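# Tighten the shoelace knot down onto the shoe

## Task

Draw the slack knot in the shoe's lace down until it rests against the shoe, and make sure the shoe is still upright on the table at the end.

## Robot and tools

Robot: two arms, left_arm and right_arm, each ending in a five-finger hand (the left hand mirrors the right). Calibrated bases in the scene frame: left_arm (+0.038, +0.343, -0.003) m, right_arm (+0.035, -0.236, -0.001) m, both turned only slightly about z. A post stands on the floor behind them; do not strike it.

Frames. Scene frame: origin at table-top height, halfway between the nominal bases, +z up, +x out over the table, left_arm toward +y (names are not image sides). Each arm reports its hand pose in its own base frame. Motion offsets run along the axes of that arm's current Hand target.

Hand point: a spot 0.05 m in front of the palm and 0.15 m out from the wrist mount along the fingers. Its +z runs along straight fingers, +y points out of the palm, +x crosses the palm away from the thumb on the right hand and toward the thumb on the left. Straight fingertips reach 0.06-0.07 m past it along +z, their centre lines 0.06 m behind it along -y. A wrist bracket on the little-finger side sticks out and can collide.

A row is 28 numbers, each in [-1, 1], always for both arms: left dx, dy, dz, rx, ry, rz; left little, ring, middle, index, thumb_bend, thumb_turn; left force_limit, speed; then the same fourteen for the right. Pose numbers are offsets, not poses: 1.0 equals 0.6 m or 180 degrees, and rx, ry, rz form a single rotation vector. Zero on all six asks nothing new of that arm. Finger and thumb_bend: +1 straight/open, -1 curled. thumb_turn: +1 beside the palm, -1 across in front of it (needed to grip things about 0.035-0.065 m thick). force_limit maps -1..+1 to roughly 0..10 N at the fingertip (0..15 N on the two thumb motors). speed rises from nearly zero at -1 to full at +0.48 and above; use -0.94 or lower for a soft close. Hand numbers never mean 'unchanged': to keep a hand as is, resend the eight numbers last executed for it; if none yet, send its hand_measured six, then hand_force_limit and hand_speed.

Tools:
- execute_actions(actions, cameras): actions is a list; each action is up to 15 rows, one per 1/30 s step, the last row held if fewer. Every row's offset counts from the Hand target at that action's start, not from the previous row, so repeating an offset moves further. Images come only for an empty list or when cameras names them.
- move(target, speed, blend, blocking, cameras): target is one 28-number row or up to 15 rows; all offsets count from the same starting Hand targets. speed is path top speed in m/s, 0.002 to 4.3, default 0.25 (turns limited to twice that in rad/s), one value or one per target. blend in metres rounds corners; 0 stops at each. Everything is capped at 10 s. Paths do not avoid obstacles or the other arm. blocking=false returns after about 0.5 s while the motion continues.
- wait(seconds 0-3600): lets time pass, sends nothing new.
- stop(): brakes a running move.
- zoom_image(camera, region [x0, y0, x1, y1] in pixels, at most 504 by 504): closer look at the newest image of that camera.
- show_instructions(): shows the reference pages.
- finished_scene(scene=1): ends the scene for good; the knot must stay tight without the robot.

Cameras: cam_head_left, cam_head_right, cam_high, cam_low, cam_left_wrist, cam_right_wrist, all 504x504; use ["all"] for every one.

Results: per arm end_effector_position (m) and end_effector_quat_wxyz in its base frame, Hand target (the last commanded, clipped pose from which the next offset counts), joint positions, velocities and torques (torques are noisy and nonzero in free air), and for each hand six-value lists hand_measured, hand_stopped_by (moving, target, force, stalled, fault) and hand_load_n (positive means pushed open; a dropped grip shows as load near 0), plus hand_force_limit and hand_speed. A move adds a 'move:' line such as done, off_target, moving, held or fault, with limits=paced (pose clipped) or limits=held (steps withheld). MOTOR HOT warns near 85 °C; an OVER-TEMPERATURE FAULT drops that arm for 30-60 s.

Behaviour: arms are loose; resting 1-3 cm (sometimes 5 cm) off the commanded spot, usually low, is normal and not contact. Each step the commanded orientation is limited to 40 degrees from the measured one. If the hand stays short, send the remaining distance as a fresh offset. A blocked arm keeps pressing; to release, command back past the hand's current spot. Joint ranges (rad): waist ±2.880, shoulder 0 to 3.142, elbow 0 to 3.019, wrist pitch -1.693 to 1.571, wrist yaw ±1.571, wrist roll ±2.094.

Avoid: tipping the shoe or pushing anything off the table, dropping or releasing moving items, fast impacts, pressing hard on the shoe or table, arms or hands touching each other, large finger loads from pulling the lace too hard, and long stretched or straining holds that heat motors. Pull the lace gently and steadily with moderate force_limit.

Each tool is called after ">>>" as name([rows], argument=value, ...), one row to a line, values as JSON.

Reference images:

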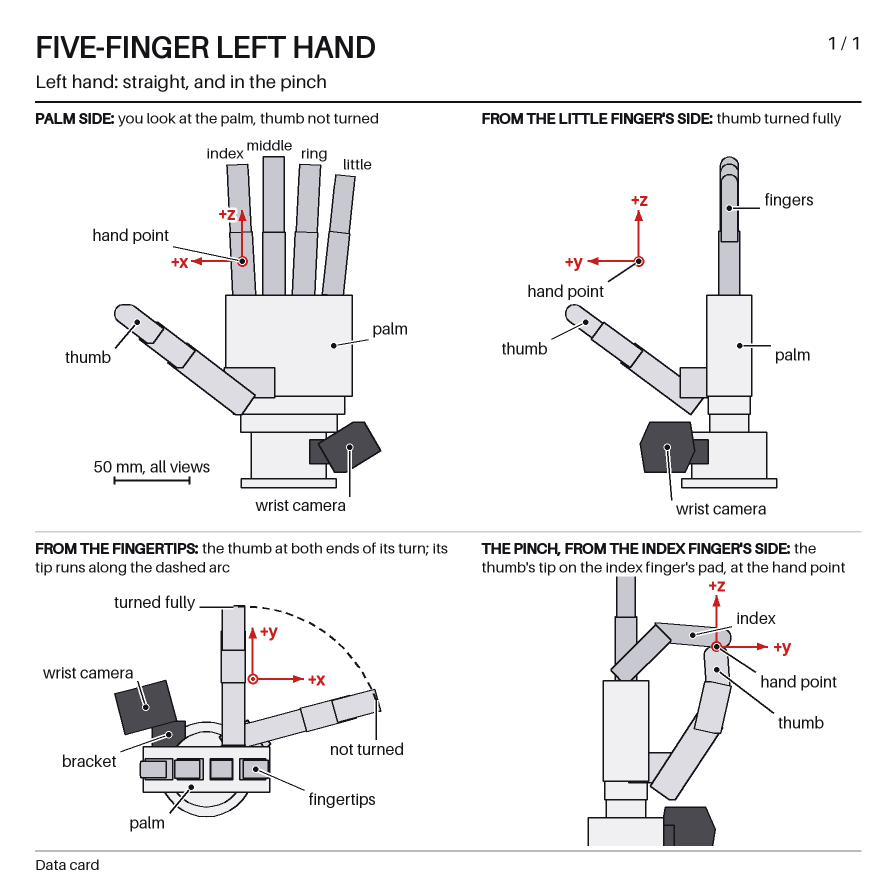

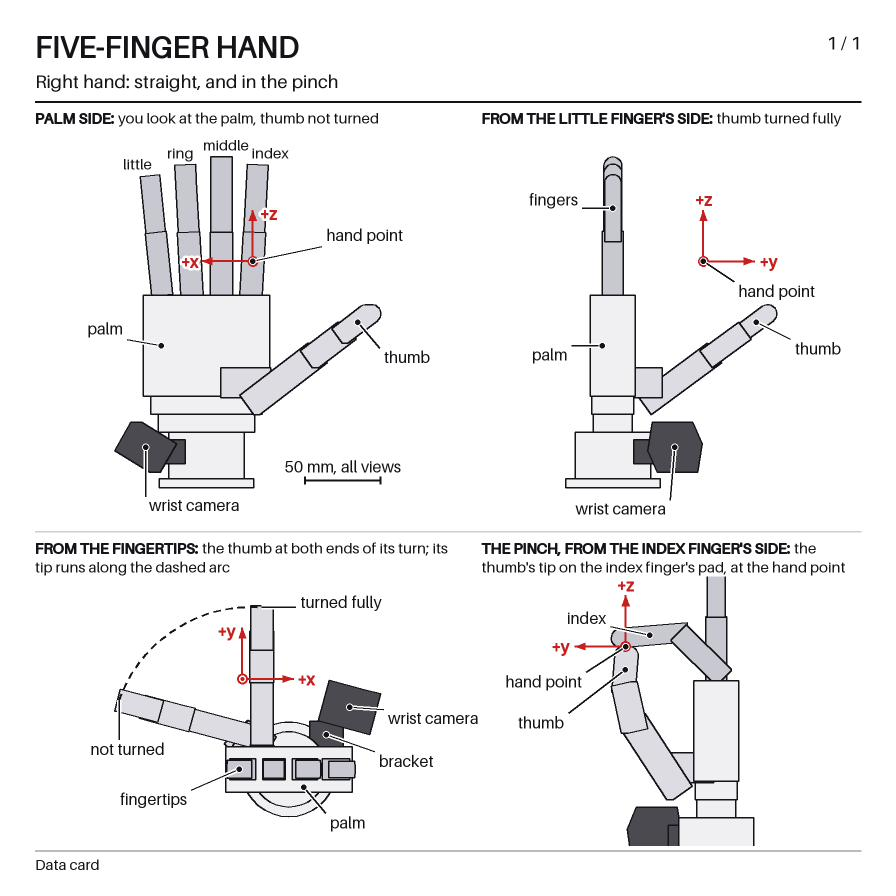

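## Session

>>> execute_actions(actions=[])

Scene clock: 0.00 s.
left_arm: end_effector_position=(+0.4311, -0.5323, +0.1903) hand_measured=(+1.000, +1.000, +1.000, +1.000, +1.000, +1.000) hand_load_n=(+0.0, +0.0, +0.0, +0.0, +0.0, -0.5) hand_stopped_by=(target, target, target, target, target, target) hand_force_limit=0.00 hand_speed=-0.80 end_effector_quat_wxyz=(+0.320, -0.013, +0.756, -0.571) | right_arm: end_effector_position=(+0.5941, -0.2312, +0.1572) hand_measured=(+1.000, +1.000, +1.000, +1.000, +1.000, +1.000) hand_load_n=(+0.0, +0.0, +0.0, +0.0, +0.0, +0.0) hand_stopped_by=(target, target, target, target, target, target) hand_force_limit=0.00 hand_speed=-0.80 end_effector_quat_wxyz=(-0.336, +0.811, -0.431, +0.209)
Joint positions: left_arm=[-0.837 1.629 1.052 0.429 0.204 0.525] | right_arm=[-0.526 1.86 1.668 -0.897 -0.682 -0.946]
Joint velocities: within noise
Joint torques (N m): no reading
Heat: left arm: hottest elbow 31 °C; right arm: hottest waist 30 °C.
Hand target: left_arm +0.4353, -0.5369, +0.1994; +0.324, -0.011, +0.750, -0.576 | right_arm +0.6012, -0.2352, +0.1688; -0.335, +0.811, -0.425, +0.222

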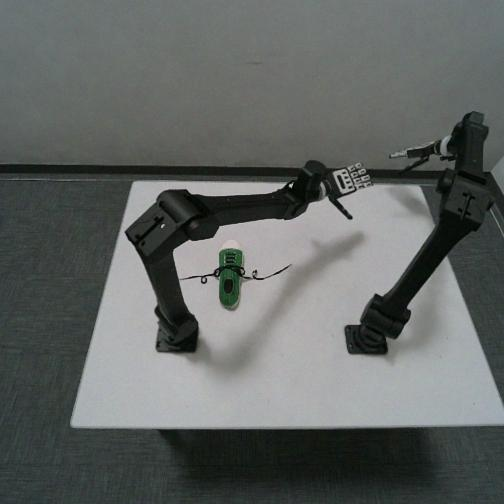

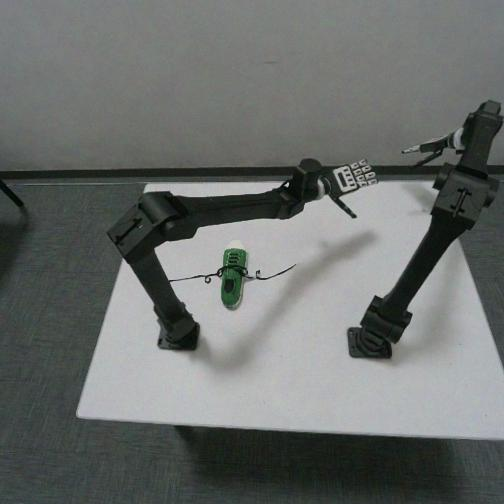

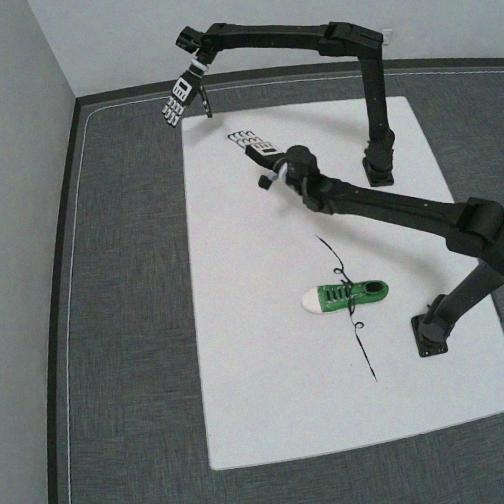

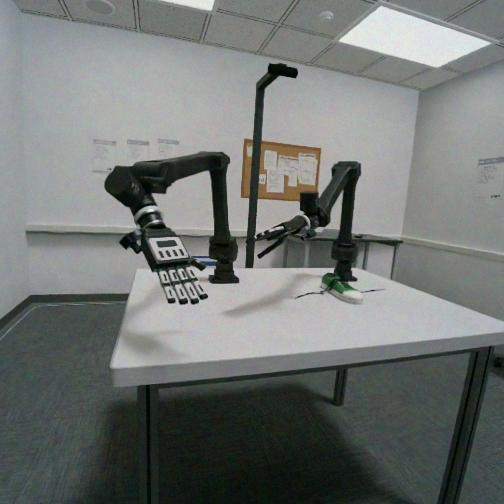

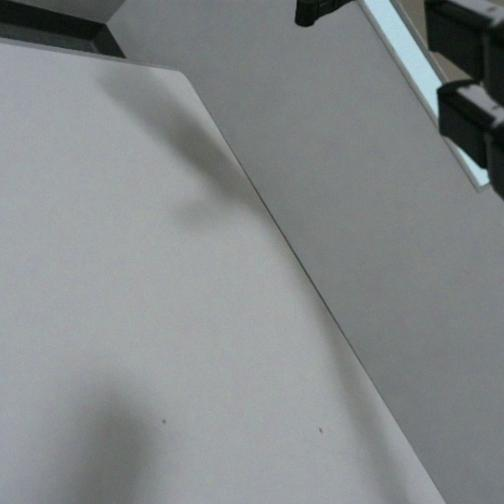

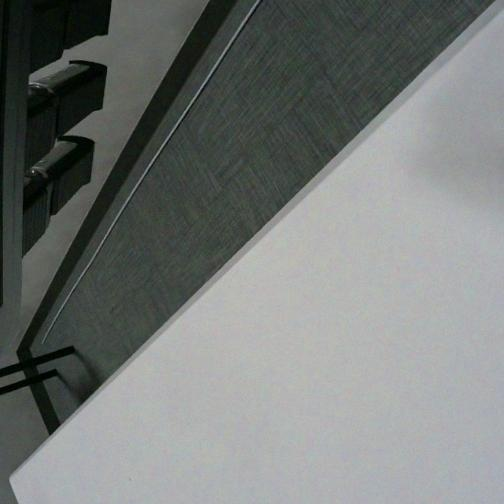

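>>> zoom_image(camera="cam_head_left", region=[160, 220, 310, 330])

>>> zoom_image(camera="cam_high", region=[270, 220, 420, 390])

>>> zoom_image(camera="cam_low", region=[280, 250, 400, 320])

>>> zoom_image(camera="cam_head_right", region=[150, 220, 310, 350])

Scaled by 3.360 from the camera's image (finer frame: 720x720).

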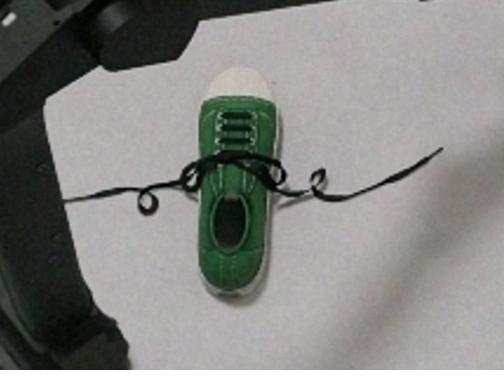

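Scaled by 2.965 from the camera's image (finer frame: 720x720).

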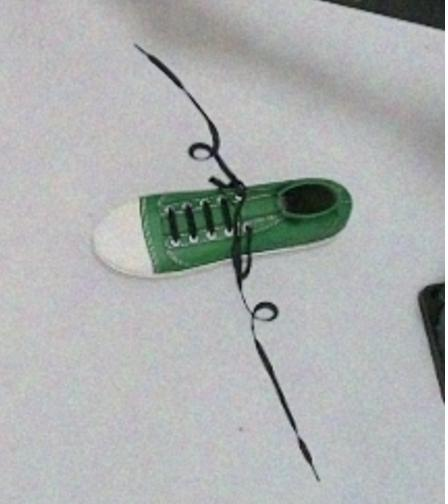

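Scaled by 4.200 from the camera's image (finer frame: 720x720).

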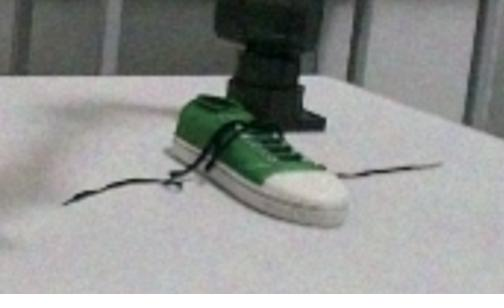

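Scaled by 3.150 from the camera's image (finer frame: 720x720).

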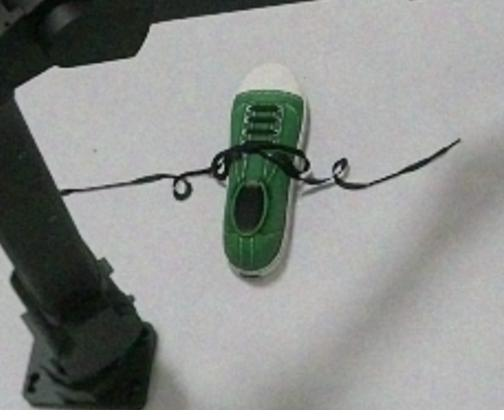

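>>> move([
  [-0.0947,-0.1742,-0.025,0,0,0,1,1,1,1,1,-1,0,0.2,0,0,0,0,0,0,1,1,1,1,1,1,0,-0.8],
  [-0.2985,0.0745,-0.9755,-0.315,-0.2315,-0.315,1,1,1,1,1,-1,0,0.2,0,0,0,0,0,0,1,1,1,1,1,1,0,-0.8],
], speed=0.25, cameras=["all"])

Scene clock: 171.50 s.
left_arm: end_effector_position=(+0.2950, +0.0466, +0.3008) hand_measured=(+1.000, +1.000, +1.000, +1.000, +1.000, -1.000) hand_load_n=(+0.0, +0.0, +0.0, +0.0, +0.0, +0.0) hand_stopped_by=(target, target, target, target, target, target) hand_force_limit=0.00 hand_speed=0.20 end_effector_quat_wxyz=(-0.200, +0.681, -0.674, +0.206) | right_arm: end_effector_position=(+0.5941, -0.2312, +0.1572) hand_measured=(+1.000, +1.000, +1.000, +1.000, +1.000, +1.000) hand_load_n=(+0.0, +0.0, +0.0, +0.0, +0.0, +0.0) hand_stopped_by=(target, target, target, target, target, target) hand_force_limit=0.00 hand_speed=-0.80 end_effector_quat_wxyz=(-0.336, +0.811, -0.431, +0.209)
Joint positions: left_arm=[0.322 0.903 1.138 -1.25 0.181 0.261] | right_arm=[-0.526 1.86 1.668 -0.897 -0.682 -0.946]
Joint torques (N m): left_arm=[0.09 -2.2 12.04 0.88 0.38 0.01] | right_arm=[0.03 -17.03 12.07 1.21 -0.61 0.01]
Heat: left arm: hottest elbow 44 °C; right arm: hottest elbow 38 °C.
Hand target: left_arm +0.3000, +0.0496, +0.3193; -0.213, +0.675, -0.674, +0.212 | right_arm +0.6012, -0.2352, +0.1688; -0.335, +0.811, -0.425, +0.222
Off the commanded pose: left_arm 0.019 m, 2 deg | right_arm 0.014 m, 2 deg.
move: off_target (left_arm)

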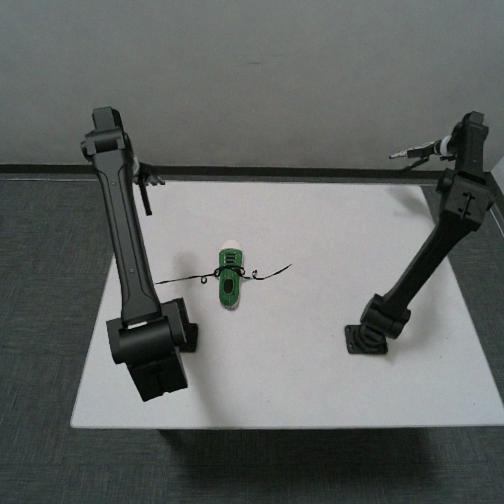

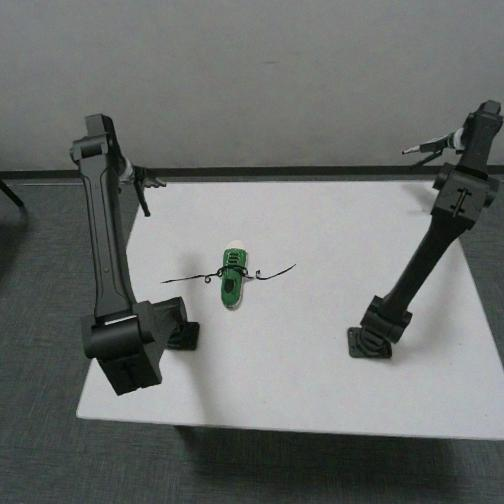

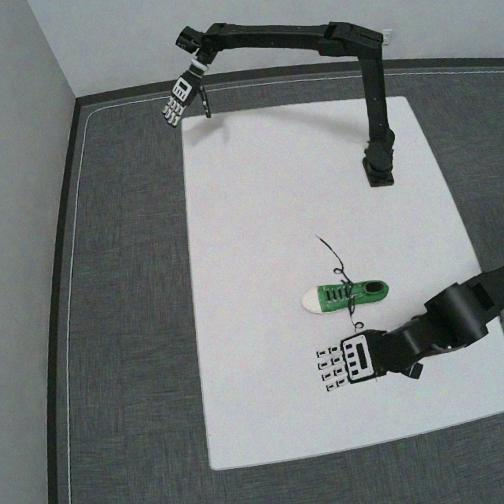

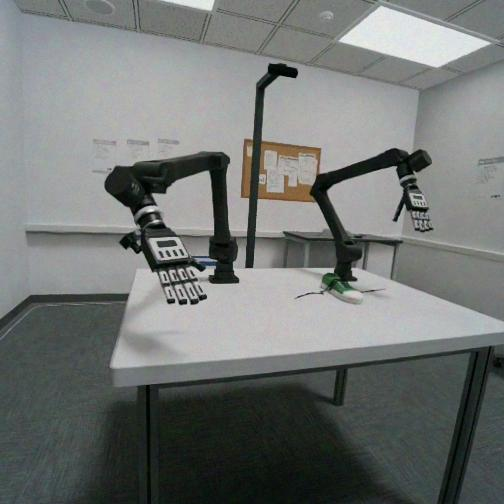

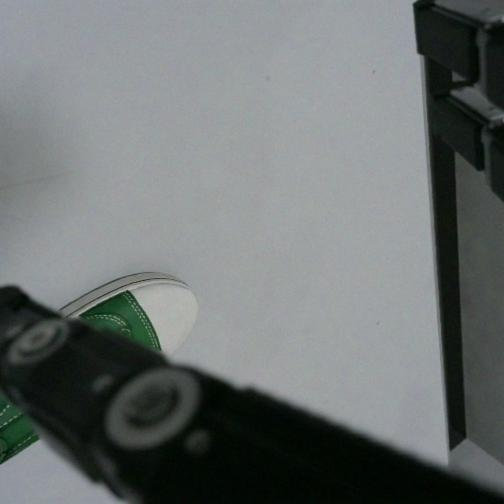

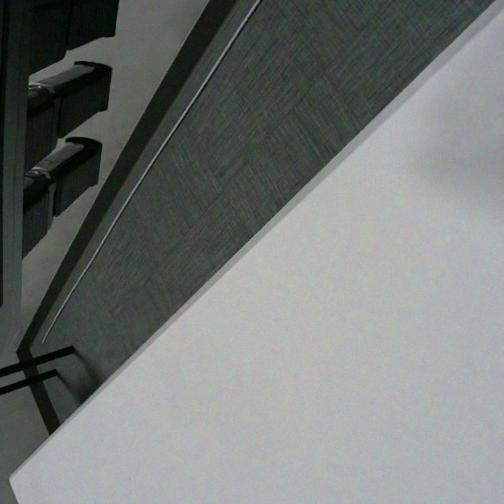

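>>> zoom_image(camera="cam_head_left", region=[145, 225, 305, 325])

>>> zoom_image(camera="cam_left_wrist", region=[0, 0, 504, 504])

Scaled by 3.150 from the camera's image (finer frame: 720x720).

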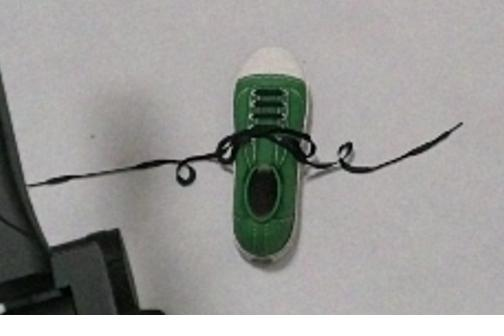

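Scaled by 1.000.

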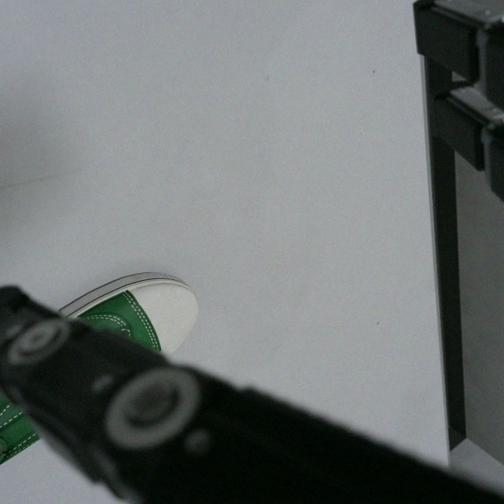

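>>> move(target=[0,0,0,0,0,0,1,1,1,1,1,-1,0,0.2,-0.9235,-0.1147,-0.178,-0.0406,-0.0066,0.0277,1,1,1,1,1,-1,0,0.2], speed=0.25, cameras=["all"])

Scene clock: 194.97 s.
left_arm: end_effector_position=(+0.2950, +0.0466, +0.3008) hand_measured=(+1.000, +1.000, +1.000, +1.000, +1.000, -1.000) hand_load_n=(+0.0, +0.0, +0.0, +0.0, +0.0, +0.0) hand_stopped_by=(target, target, target, target, target, target) hand_force_limit=0.00 hand_speed=0.20 end_effector_quat_wxyz=(-0.200, +0.680, -0.675, +0.206) | right_arm: end_effector_position=(+0.2695, +0.2176, +0.2405) hand_measured=(+1.000, +1.000, +1.000, +1.000, +1.000, -1.000) hand_load_n=(+0.0, +0.0, +0.0, +0.0, +0.0, +0.0) hand_stopped_by=(target, target, target, target, target, target) hand_force_limit=0.00 hand_speed=0.20 end_effector_quat_wxyz=(-0.292, +0.817, -0.468, +0.170)
Joint positions: left_arm=[0.322 0.903 1.138 -1.25 0.181 0.262] | right_arm=[0.612 0.895 0.941 -0.93 0.056 0.061]
Joint torques (N m): left_arm=[0.09 -2.14 12.07 0.88 0.38 0.02] | right_arm=[0.32 -4.72 12.45 0.99 0.24 0.09]
Heat: left arm: hottest elbow 44 °C; right arm: hottest elbow 39 °C.
Hand target: left_arm +0.3000, +0.0495, +0.3193; -0.213, +0.675, -0.674, +0.213 | right_arm +0.2702, +0.2197, +0.2501; -0.296, +0.814, -0.470, +0.171
Off the commanded pose: left_arm 0.019 m, 2 deg | right_arm 0.010 m, 1 deg.
move: done

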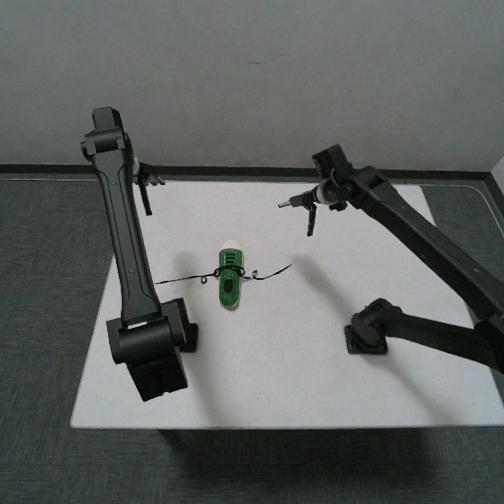

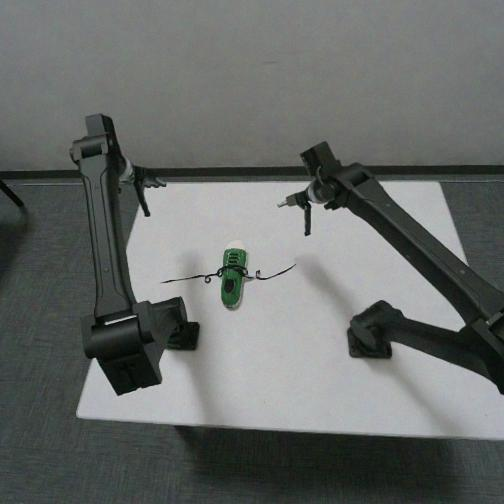

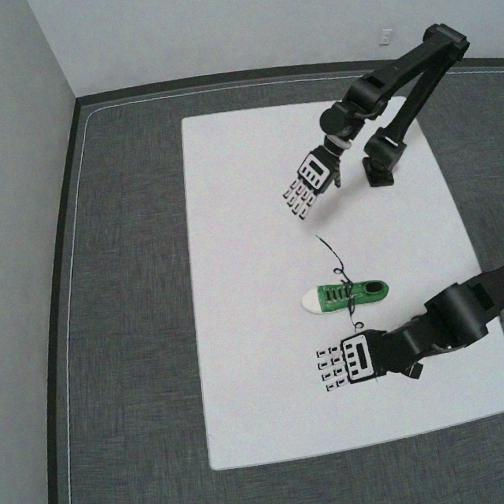

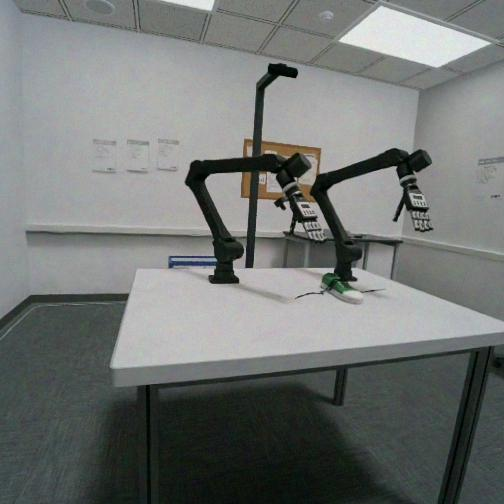

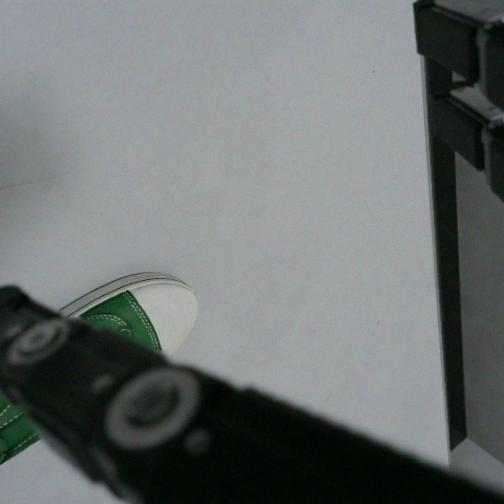

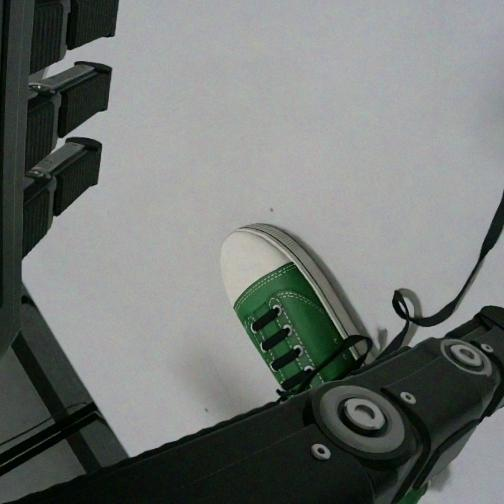

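>>> move(target=[0,0,0,0,0,0,-1,-1,-0.24,-0.24,1,-1,0,0.2,0,0,0,0,0,0,-1,-1,-0.24,-0.24,1,-1,0,0.2], cameras=["cam_left_wrist","cam_right_wrist"])

>>> move(target=[0,0,0,0,0,0,-1,-1,-0.24,-0.24,0,-1,-0.7,-0.5,0,0,0,0,0,0,-1,-1,-0.24,-0.24,0,-1,-0.7,-0.5], cameras=["cam_left_wrist","cam_right_wrist"])

Scene clock: 203.00 s.
left_arm: end_effector_position=(+0.2950, +0.0465, +0.3008) hand_measured=(-1.000, -1.000, -0.240, -0.240, +1.000, -1.000) hand_load_n=(+0.0, +0.0, +0.0, +0.0, +0.0, +0.0) hand_stopped_by=(target, target, target, target, target, target) hand_force_limit=0.00 hand_speed=0.20 end_effector_quat_wxyz=(-0.200, +0.680, -0.675, +0.206) | right_arm: end_effector_position=(+0.2696, +0.2176, +0.2406) hand_measured=(-1.000, -1.000, -0.240, -0.240, +1.000, -1.000) hand_load_n=(+0.0, +0.0, +0.0, +0.0, +0.0, +0.0) hand_stopped_by=(target, target, target, target, target, target) hand_force_limit=0.00 hand_speed=0.20 end_effector_quat_wxyz=(-0.292, +0.817, -0.468, +0.169)
Joint positions: left_arm=[0.322 0.903 1.138 -1.25 0.181 0.263] | right_arm=[0.612 0.895 0.941 -0.93 0.056 0.063]
Joint torques (N m): left_arm=[0.03 -2.2 12.03 0.87 0.36 0.01] | right_arm=[0.32 -4.72 12.42 0.96 0.23 0.08]
Heat: left arm: hottest elbow 45 °C; right arm: hottest elbow 40 °C.
Hand target: left_arm +0.3000, +0.0496, +0.3193; -0.213, +0.675, -0.674, +0.213 | right_arm +0.2702, +0.2197, +0.2501; -0.296, +0.814, -0.470, +0.171
Off the commanded pose: left_arm 0.019 m, 2 deg | right_arm 0.010 m, 1 deg.
move: done

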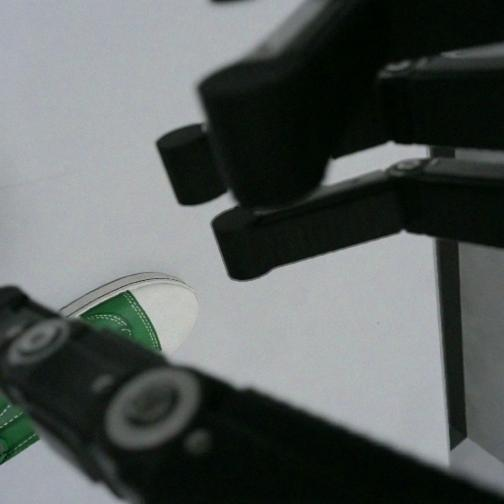

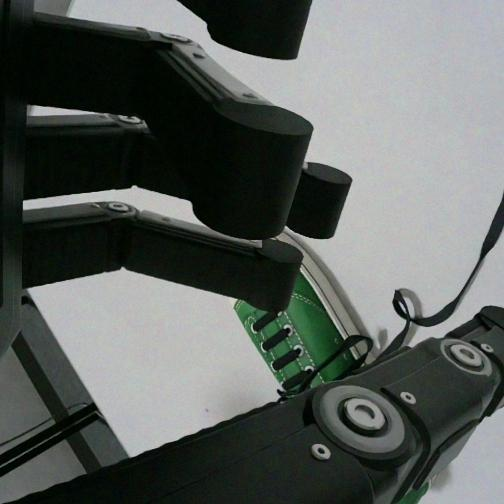

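Scene clock: 204.47 s.
left_arm: end_effector_position=(+0.2950, +0.0465, +0.3008) hand_measured=(-1.000, -1.000, -0.240, -0.240, +0.148, -1.000) hand_load_n=(+0.0, +0.0, +2.0, +0.0, +2.0, +0.0) hand_stopped_by=(target, target, target, target, force, target) hand_force_limit=-0.70 hand_speed=-0.50 end_effector_quat_wxyz=(-0.200, +0.680, -0.675, +0.206) | right_arm: end_effector_position=(+0.2696, +0.2176, +0.2406) hand_measured=(-1.000, -1.000, -0.240, -0.240, +0.148, -1.000) hand_load_n=(+0.0, +0.0, +2.0, +0.0, +2.5, +0.5) hand_stopped_by=(target, target, target, target, force, target) hand_force_limit=-0.70 hand_speed=-0.50 end_effector_quat_wxyz=(-0.292, +0.817, -0.468, +0.169)
Joint positions: left_arm=[0.322 0.903 1.138 -1.25 0.181 0.263] | right_arm=[0.612 0.895 0.941 -0.93 0.056 0.063]
Joint torques (N m): left_arm=[0.09 -2.2 12.04 0.87 0.36 0.01] | right_arm=[0.32 -4.72 12.41 0.96 0.23 0.08]
Heat: left arm: hottest elbow 45 °C; right arm: hottest elbow 40 °C.
Hand target: left_arm +0.3000, +0.0496, +0.3193; -0.213, +0.675, -0.674, +0.213 | right_arm +0.2702, +0.2197, +0.2501; -0.296, +0.814, -0.470, +0.171
Off the commanded pose: left_arm 0.019 m, 2 deg | right_arm 0.010 m, 1 deg.
move: done

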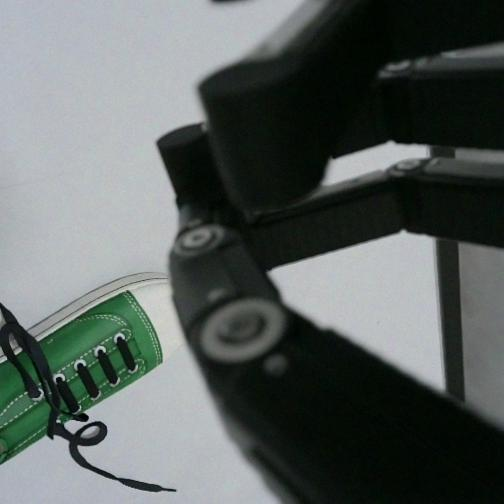

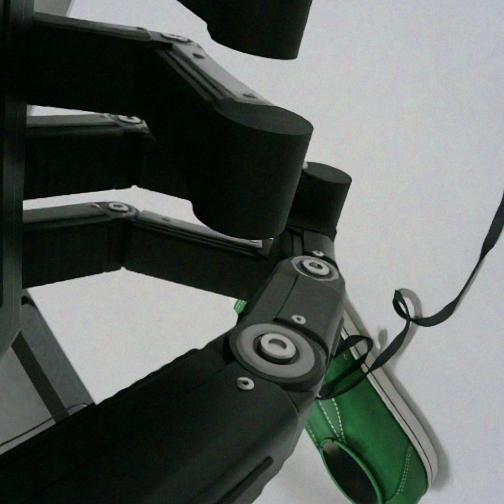

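>>> move([
  [0,0,0,0,0,0,-1,-1,-0.24,-0.24,1,-0.83,0,0.2,0,0,0,0,0,0,-1,-1,-0.24,-0.24,1,-0.83,0,0.2],
  [0,0,0,0,0,0,-1,-1,-1,-0.24,1,-0.83,0,0.2,0,0,0,0,0,0,-1,-1,-1,-0.24,1,-0.83,0,0.2],
  [0,0,0,0,0,0,-1,-1,-1,-0.24,0,-0.83,-0.7,-0.5,0,0,0,0,0,0,-1,-1,-1,-0.24,0,-0.83,-0.7,-0.5],
], cameras=["cam_left_wrist","cam_right_wrist","cam_head_left"])

Scene clock: 218.30 s.
left_arm: end_effector_position=(+0.2950, +0.0465, +0.3008) hand_measured=(-1.000, -1.000, -1.000, -0.240, +0.410, -0.830) hand_load_n=(+0.0, +0.0, +0.0, +0.0, +3.5, +1.5) hand_stopped_by=(target, target, target, target, force, target) hand_force_limit=-0.70 hand_speed=-0.50 end_effector_quat_wxyz=(-0.200, +0.680, -0.675, +0.206) | right_arm: end_effector_position=(+0.2696, +0.2177, +0.2406) hand_measured=(-1.000, -1.000, -1.000, -0.240, +0.434, -0.830) hand_load_n=(+0.0, +0.0, +0.0, +0.0, +3.0, +0.5) hand_stopped_by=(target, target, target, target, force, target) hand_force_limit=-0.70 hand_speed=-0.50 end_effector_quat_wxyz=(-0.292, +0.817, -0.468, +0.169)
Joint positions: left_arm=[0.322 0.903 1.138 -1.25 0.181 0.263] | right_arm=[0.612 0.895 0.941 -0.93 0.056 0.063]
Joint torques (N m): left_arm=[0.03 -2.2 12.03 0.87 0.36 0.01] | right_arm=[0.38 -4.72 12.41 0.96 0.22 0.08]
Heat: left arm: hottest elbow 45 °C; right arm: hottest elbow 41 °C.
Hand target: left_arm +0.3000, +0.0496, +0.3193; -0.213, +0.675, -0.674, +0.213 | right_arm +0.2702, +0.2197, +0.2501; -0.296, +0.814, -0.470, +0.171
Off the commanded pose: left_arm 0.019 m, 2 deg | right_arm 0.010 m, 1 deg.
move: done; target 2's new numbers were sent with left_arm's hand 0.019 m and 2 deg from that target; target 3's new numbers were sent with left_arm's hand 0.019 m and 2 deg from that target
Images, in order (width x height): cam_head_left 504x504, cam_left_wrist 504x504, cam_right_wrist 504x504.

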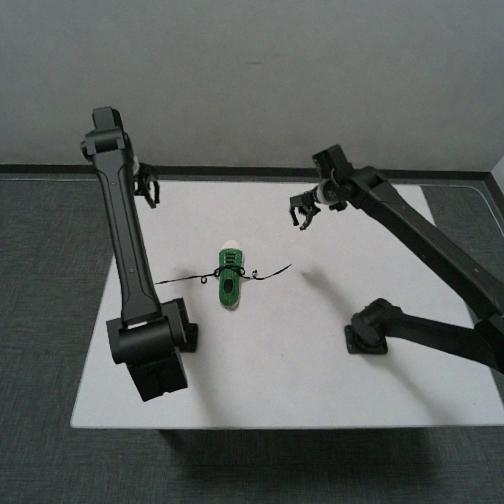

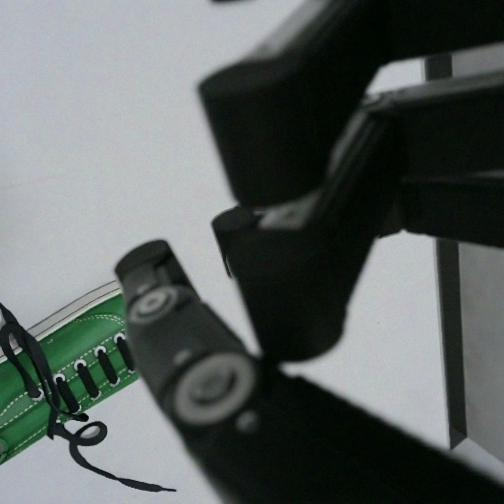

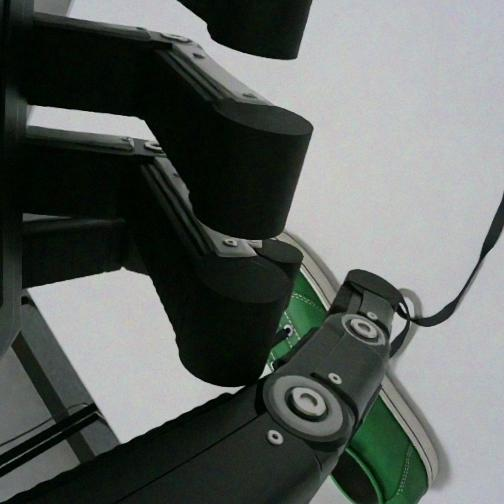

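>>> move([
  [0,0,0,0,0,0,-1,-1,-1,-0.24,1,-0.83,0,0.2,0,0,0,0,0,0,-1,-1,-1,-0.24,1,-0.83,0,0.2],
  [0,0,0,0,0,0,-1,-1,-0.22,-0.26,1,-0.92,0,0.2,0,0,0,0,0,0,-1,-1,-0.22,-0.26,1,-0.92,0,0.2],
  [0,0,0,0,0,0,-1,-1,-0.22,-0.26,0,-0.92,-0.7,-0.5,0,0,0,0,0,0,-1,-1,-0.22,-0.26,0,-0.92,-0.7,-0.5],
], cameras=["cam_left_wrist","cam_right_wrist"])

Scene clock: 226.20 s.
left_arm: end_effector_position=(+0.2950, +0.0466, +0.3008) hand_measured=(-1.000, -1.000, -0.220, -0.260, +0.172, -0.920) hand_load_n=(+0.0, +0.0, +0.0, +1.0, +2.0, +0.0) hand_stopped_by=(target, target, target, target, force, target) hand_force_limit=-0.70 hand_speed=-0.50 end_effector_quat_wxyz=(-0.200, +0.680, -0.675, +0.206) | right_arm: end_effector_position=(+0.2695, +0.2177, +0.2406) hand_measured=(-1.000, -1.000, -0.220, -0.260, +0.172, -0.920) hand_load_n=(+0.0, +0.5, +0.0, +1.0, +2.5, +0.0) hand_stopped_by=(target, target, target, target, force, target) hand_force_limit=-0.70 hand_speed=-0.50 end_effector_quat_wxyz=(-0.292, +0.816, -0.468, +0.169)
Joint positions: left_arm=[0.322 0.903 1.138 -1.25 0.181 0.263] | right_arm=[0.612 0.895 0.941 -0.93 0.056 0.063]
Joint torques (N m): left_arm=[0.03 -2.2 12.04 0.88 0.36 0] | right_arm=[0.32 -4.72 12.42 0.98 0.22 0.07]
Heat: left arm: hottest elbow 46 °C; right arm: hottest elbow 41 °C.
Hand target: left_arm +0.3000, +0.0496, +0.3193; -0.213, +0.675, -0.674, +0.213 | right_arm +0.2701, +0.2198, +0.2501; -0.297, +0.814, -0.470, +0.171
Off the commanded pose: left_arm 0.019 m, 2 deg | right_arm 0.010 m, 1 deg.
move: done; target 2's new numbers were sent with left_arm's hand 0.019 m and 2 deg from that target; target 3's new numbers were sent with left_arm's hand 0.019 m and 2 deg from that target

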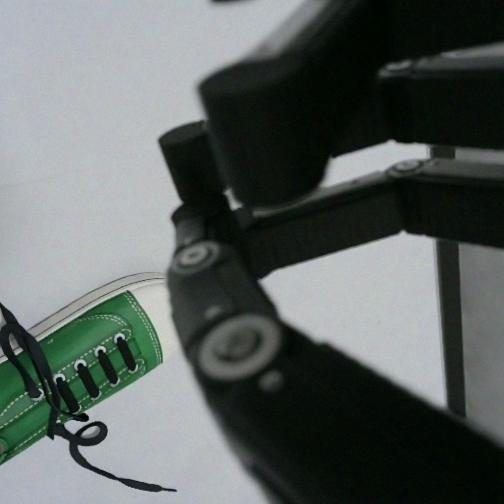

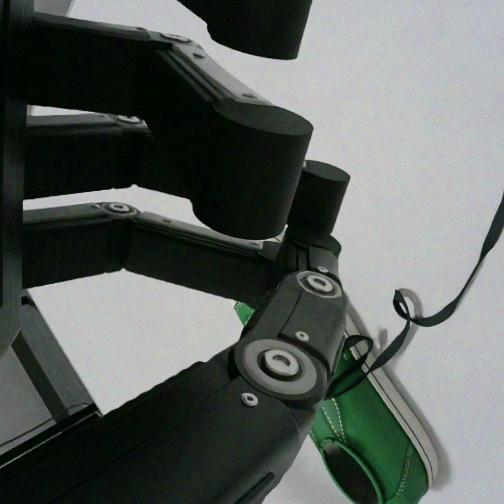

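>>> move([
  [0,0,0,0,0,0,-1,-1,-0.30,-0.34,1,-0.92,0,0.2,0,0,0,0,0,0,-1,-1,-0.30,-0.34,1,-0.92,0,0.2],
  [0,0.3275,0.2696,0,0,0,-1,-1,-0.30,-0.34,1,-0.92,0,0.2,-0.0637,0.1655,0.2483,0,0,0,-1,-1,-0.30,-0.34,1,-0.92,0,0.2],
], cameras=["all"])

Scene clock: 249.70 s.
left_arm: end_effector_position=(+0.2282, +0.0458, +0.0728) hand_measured=(-1.000, -1.000, -0.284, -0.314, +1.000, -0.920) hand_load_n=(+0.0, +0.0, +0.0, +0.0, +0.0, +0.0) hand_stopped_by=(target, target, force, force, target, target) hand_force_limit=0.00 hand_speed=0.20 end_effector_quat_wxyz=(-0.206, +0.677, -0.675, +0.211) | right_arm: end_effector_position=(+0.2659, +0.2566, +0.0705) hand_measured=(-1.000, -1.000, -0.284, -0.314, +1.000, -0.920) hand_load_n=(+0.0, +0.0, +0.0, +0.0, +0.0, +0.0) hand_stopped_by=(target, target, force, force, target, target) hand_force_limit=0.00 hand_speed=0.20 end_effector_quat_wxyz=(-0.288, +0.817, -0.470, +0.170)
Joint positions: left_arm=[0.435 0.706 0.447 -0.76 0.245 0.362] | right_arm=[0.733 1.088 0.597 -0.409 0.135 0.158]
Joint torques (N m): left_arm=[0.38 0.5 8.59 1.91 0.41 0.02] | right_arm=[0.67 -5.48 9.74 2.35 0.3 0.06]
Heat: left arm: hottest elbow 47 °C; right arm: hottest elbow 42 °C.
Hand target: left_arm +0.2318, +0.0496, +0.0741; -0.213, +0.675, -0.674, +0.212 | right_arm +0.2682, +0.2627, +0.0720; -0.296, +0.814, -0.470, +0.171
Off the commanded pose: left_arm 0.005 m, 1 deg | right_arm 0.007 m, 1 deg.
move: done

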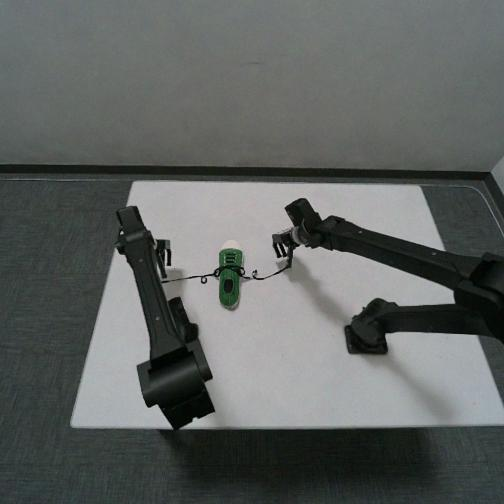

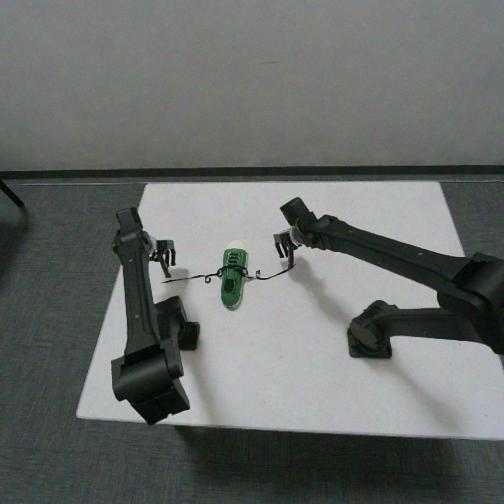

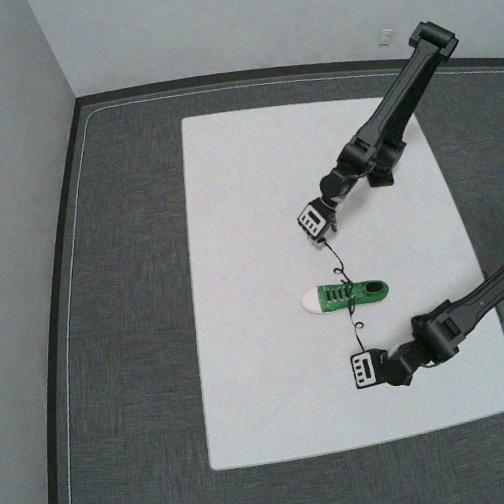

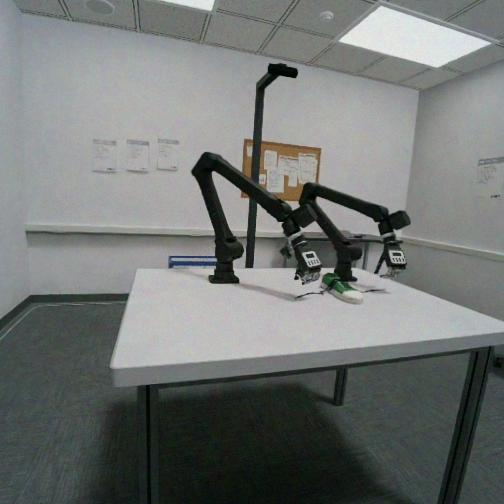

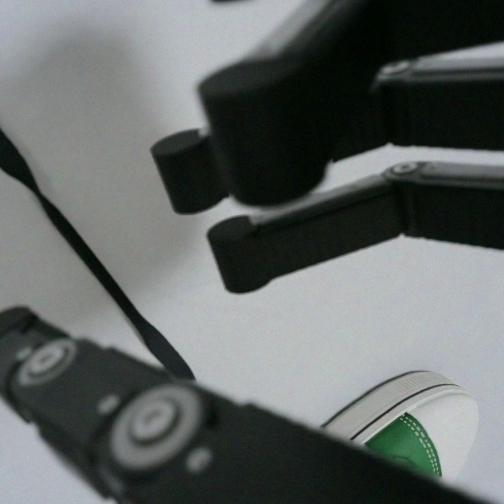

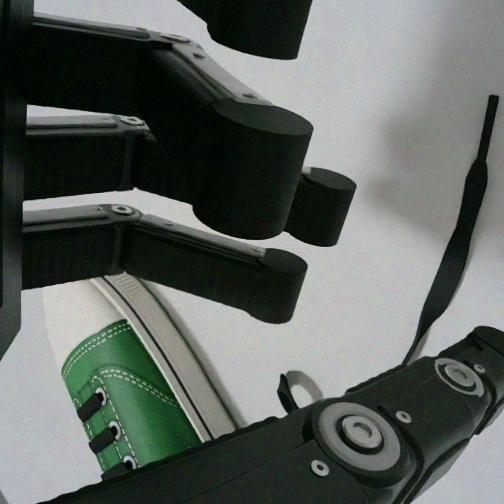

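>>> move(target=[0,0.0383,0.0547,0,0,0,-1,-1,-0.30,-0.34,1,-0.92,0,0.2,0,0.0429,0.0511,0,0,0,-1,-1,-0.30,-0.34,1,-0.92,0,0.2], speed=0.1, cameras=["all"])

>>> zoom_image(camera="cam_head_left", region=[130, 225, 310, 325])

>>> zoom_image(camera="cam_high", region=[290, 200, 410, 400])

>>> zoom_image(camera="cam_low", region=[280, 220, 420, 320])

Scene clock: 261.23 s.
left_arm: end_effector_position=(+0.2301, +0.0469, +0.0351) hand_measured=(-1.000, -1.000, -0.284, -0.314, +1.000, -0.920) hand_load_n=(+0.0, +0.5, +0.0, +0.0, +0.0, +0.0) hand_stopped_by=(target, target, force, force, target, target) hand_force_limit=0.00 hand_speed=0.20 end_effector_quat_wxyz=(-0.209, +0.676, -0.674, +0.212) | right_arm: end_effector_position=(+0.2668, +0.2576, +0.0321) hand_measured=(-1.000, -1.000, -0.284, -0.314, +1.000, -0.920) hand_load_n=(+0.0, +0.0, +0.0, +0.0, +0.0, +0.0) hand_stopped_by=(target, target, force, force, target, target) hand_force_limit=0.00 hand_speed=0.20 end_effector_quat_wxyz=(-0.290, +0.816, -0.469, +0.170)
Joint positions: left_arm=[0.437 0.767 0.362 -0.608 0.245 0.364] | right_arm=[0.733 1.169 0.532 -0.259 0.135 0.158]
Joint torques (N m): left_arm=[0.32 0.38 7.84 1.95 0.39 0] | right_arm=[0.67 -5.71 8.88 2.26 0.3 0.09]
Heat: left arm: hottest elbow 46 °C; right arm: hottest elbow 40 °C.
Hand target: left_arm +0.2318, +0.0496, +0.0341; -0.213, +0.675, -0.674, +0.213 | right_arm +0.2683, +0.2628, +0.0321; -0.297, +0.814, -0.470, +0.171
Off the commanded pose: left_arm 0.003 m, 0 deg | right_arm 0.005 m, 1 deg.
move: done

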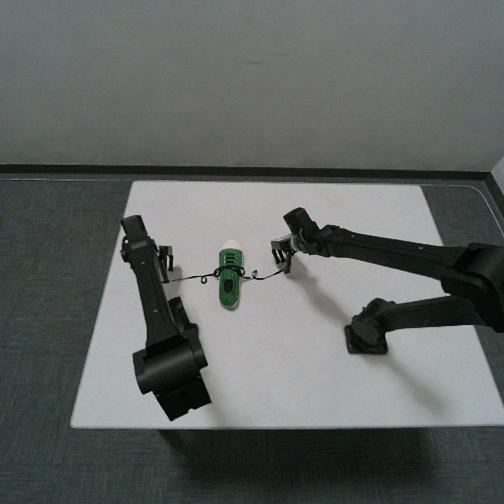

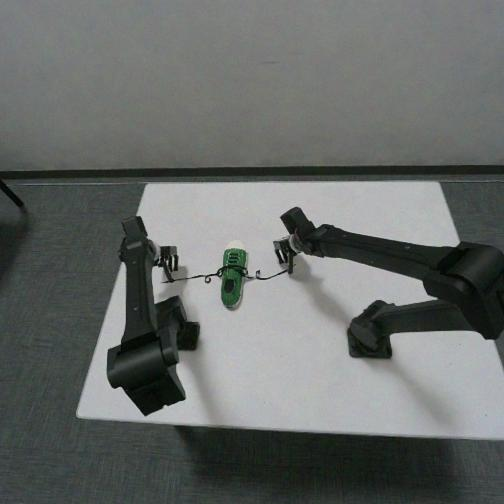

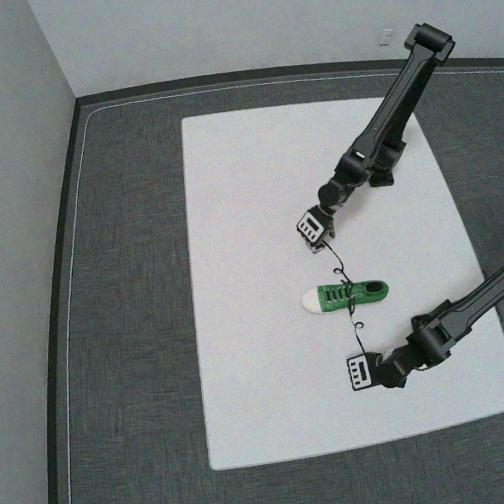

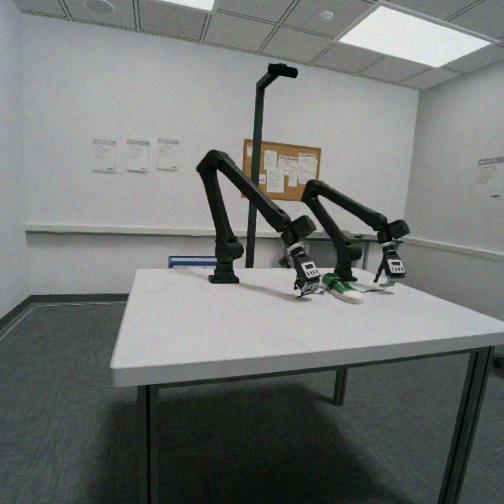

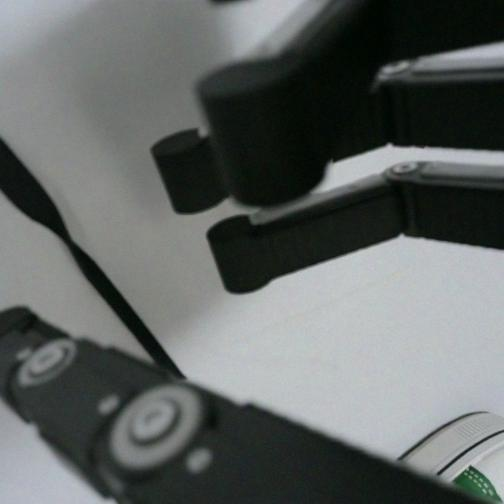

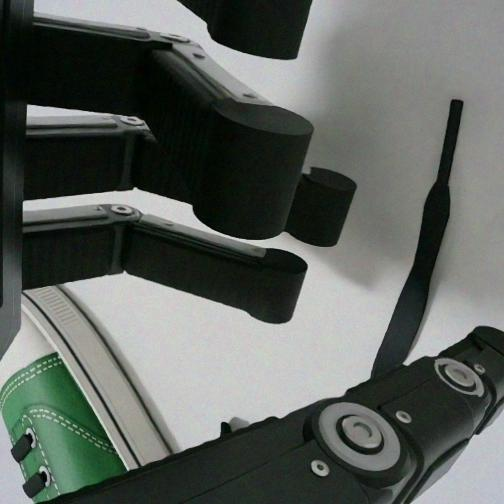

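Scaled by 2.800 from the camera's image (finer frame: 720x720).

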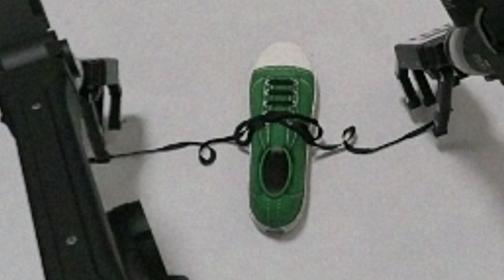

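Scaled by 2.520 from the camera's image (finer frame: 720x720).

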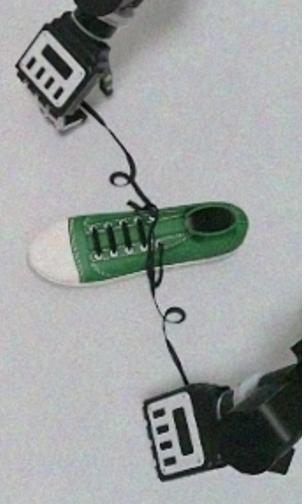

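Scaled by 3.600 from the camera's image (finer frame: 720x720).

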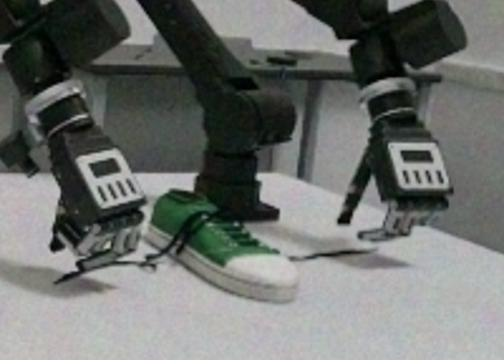

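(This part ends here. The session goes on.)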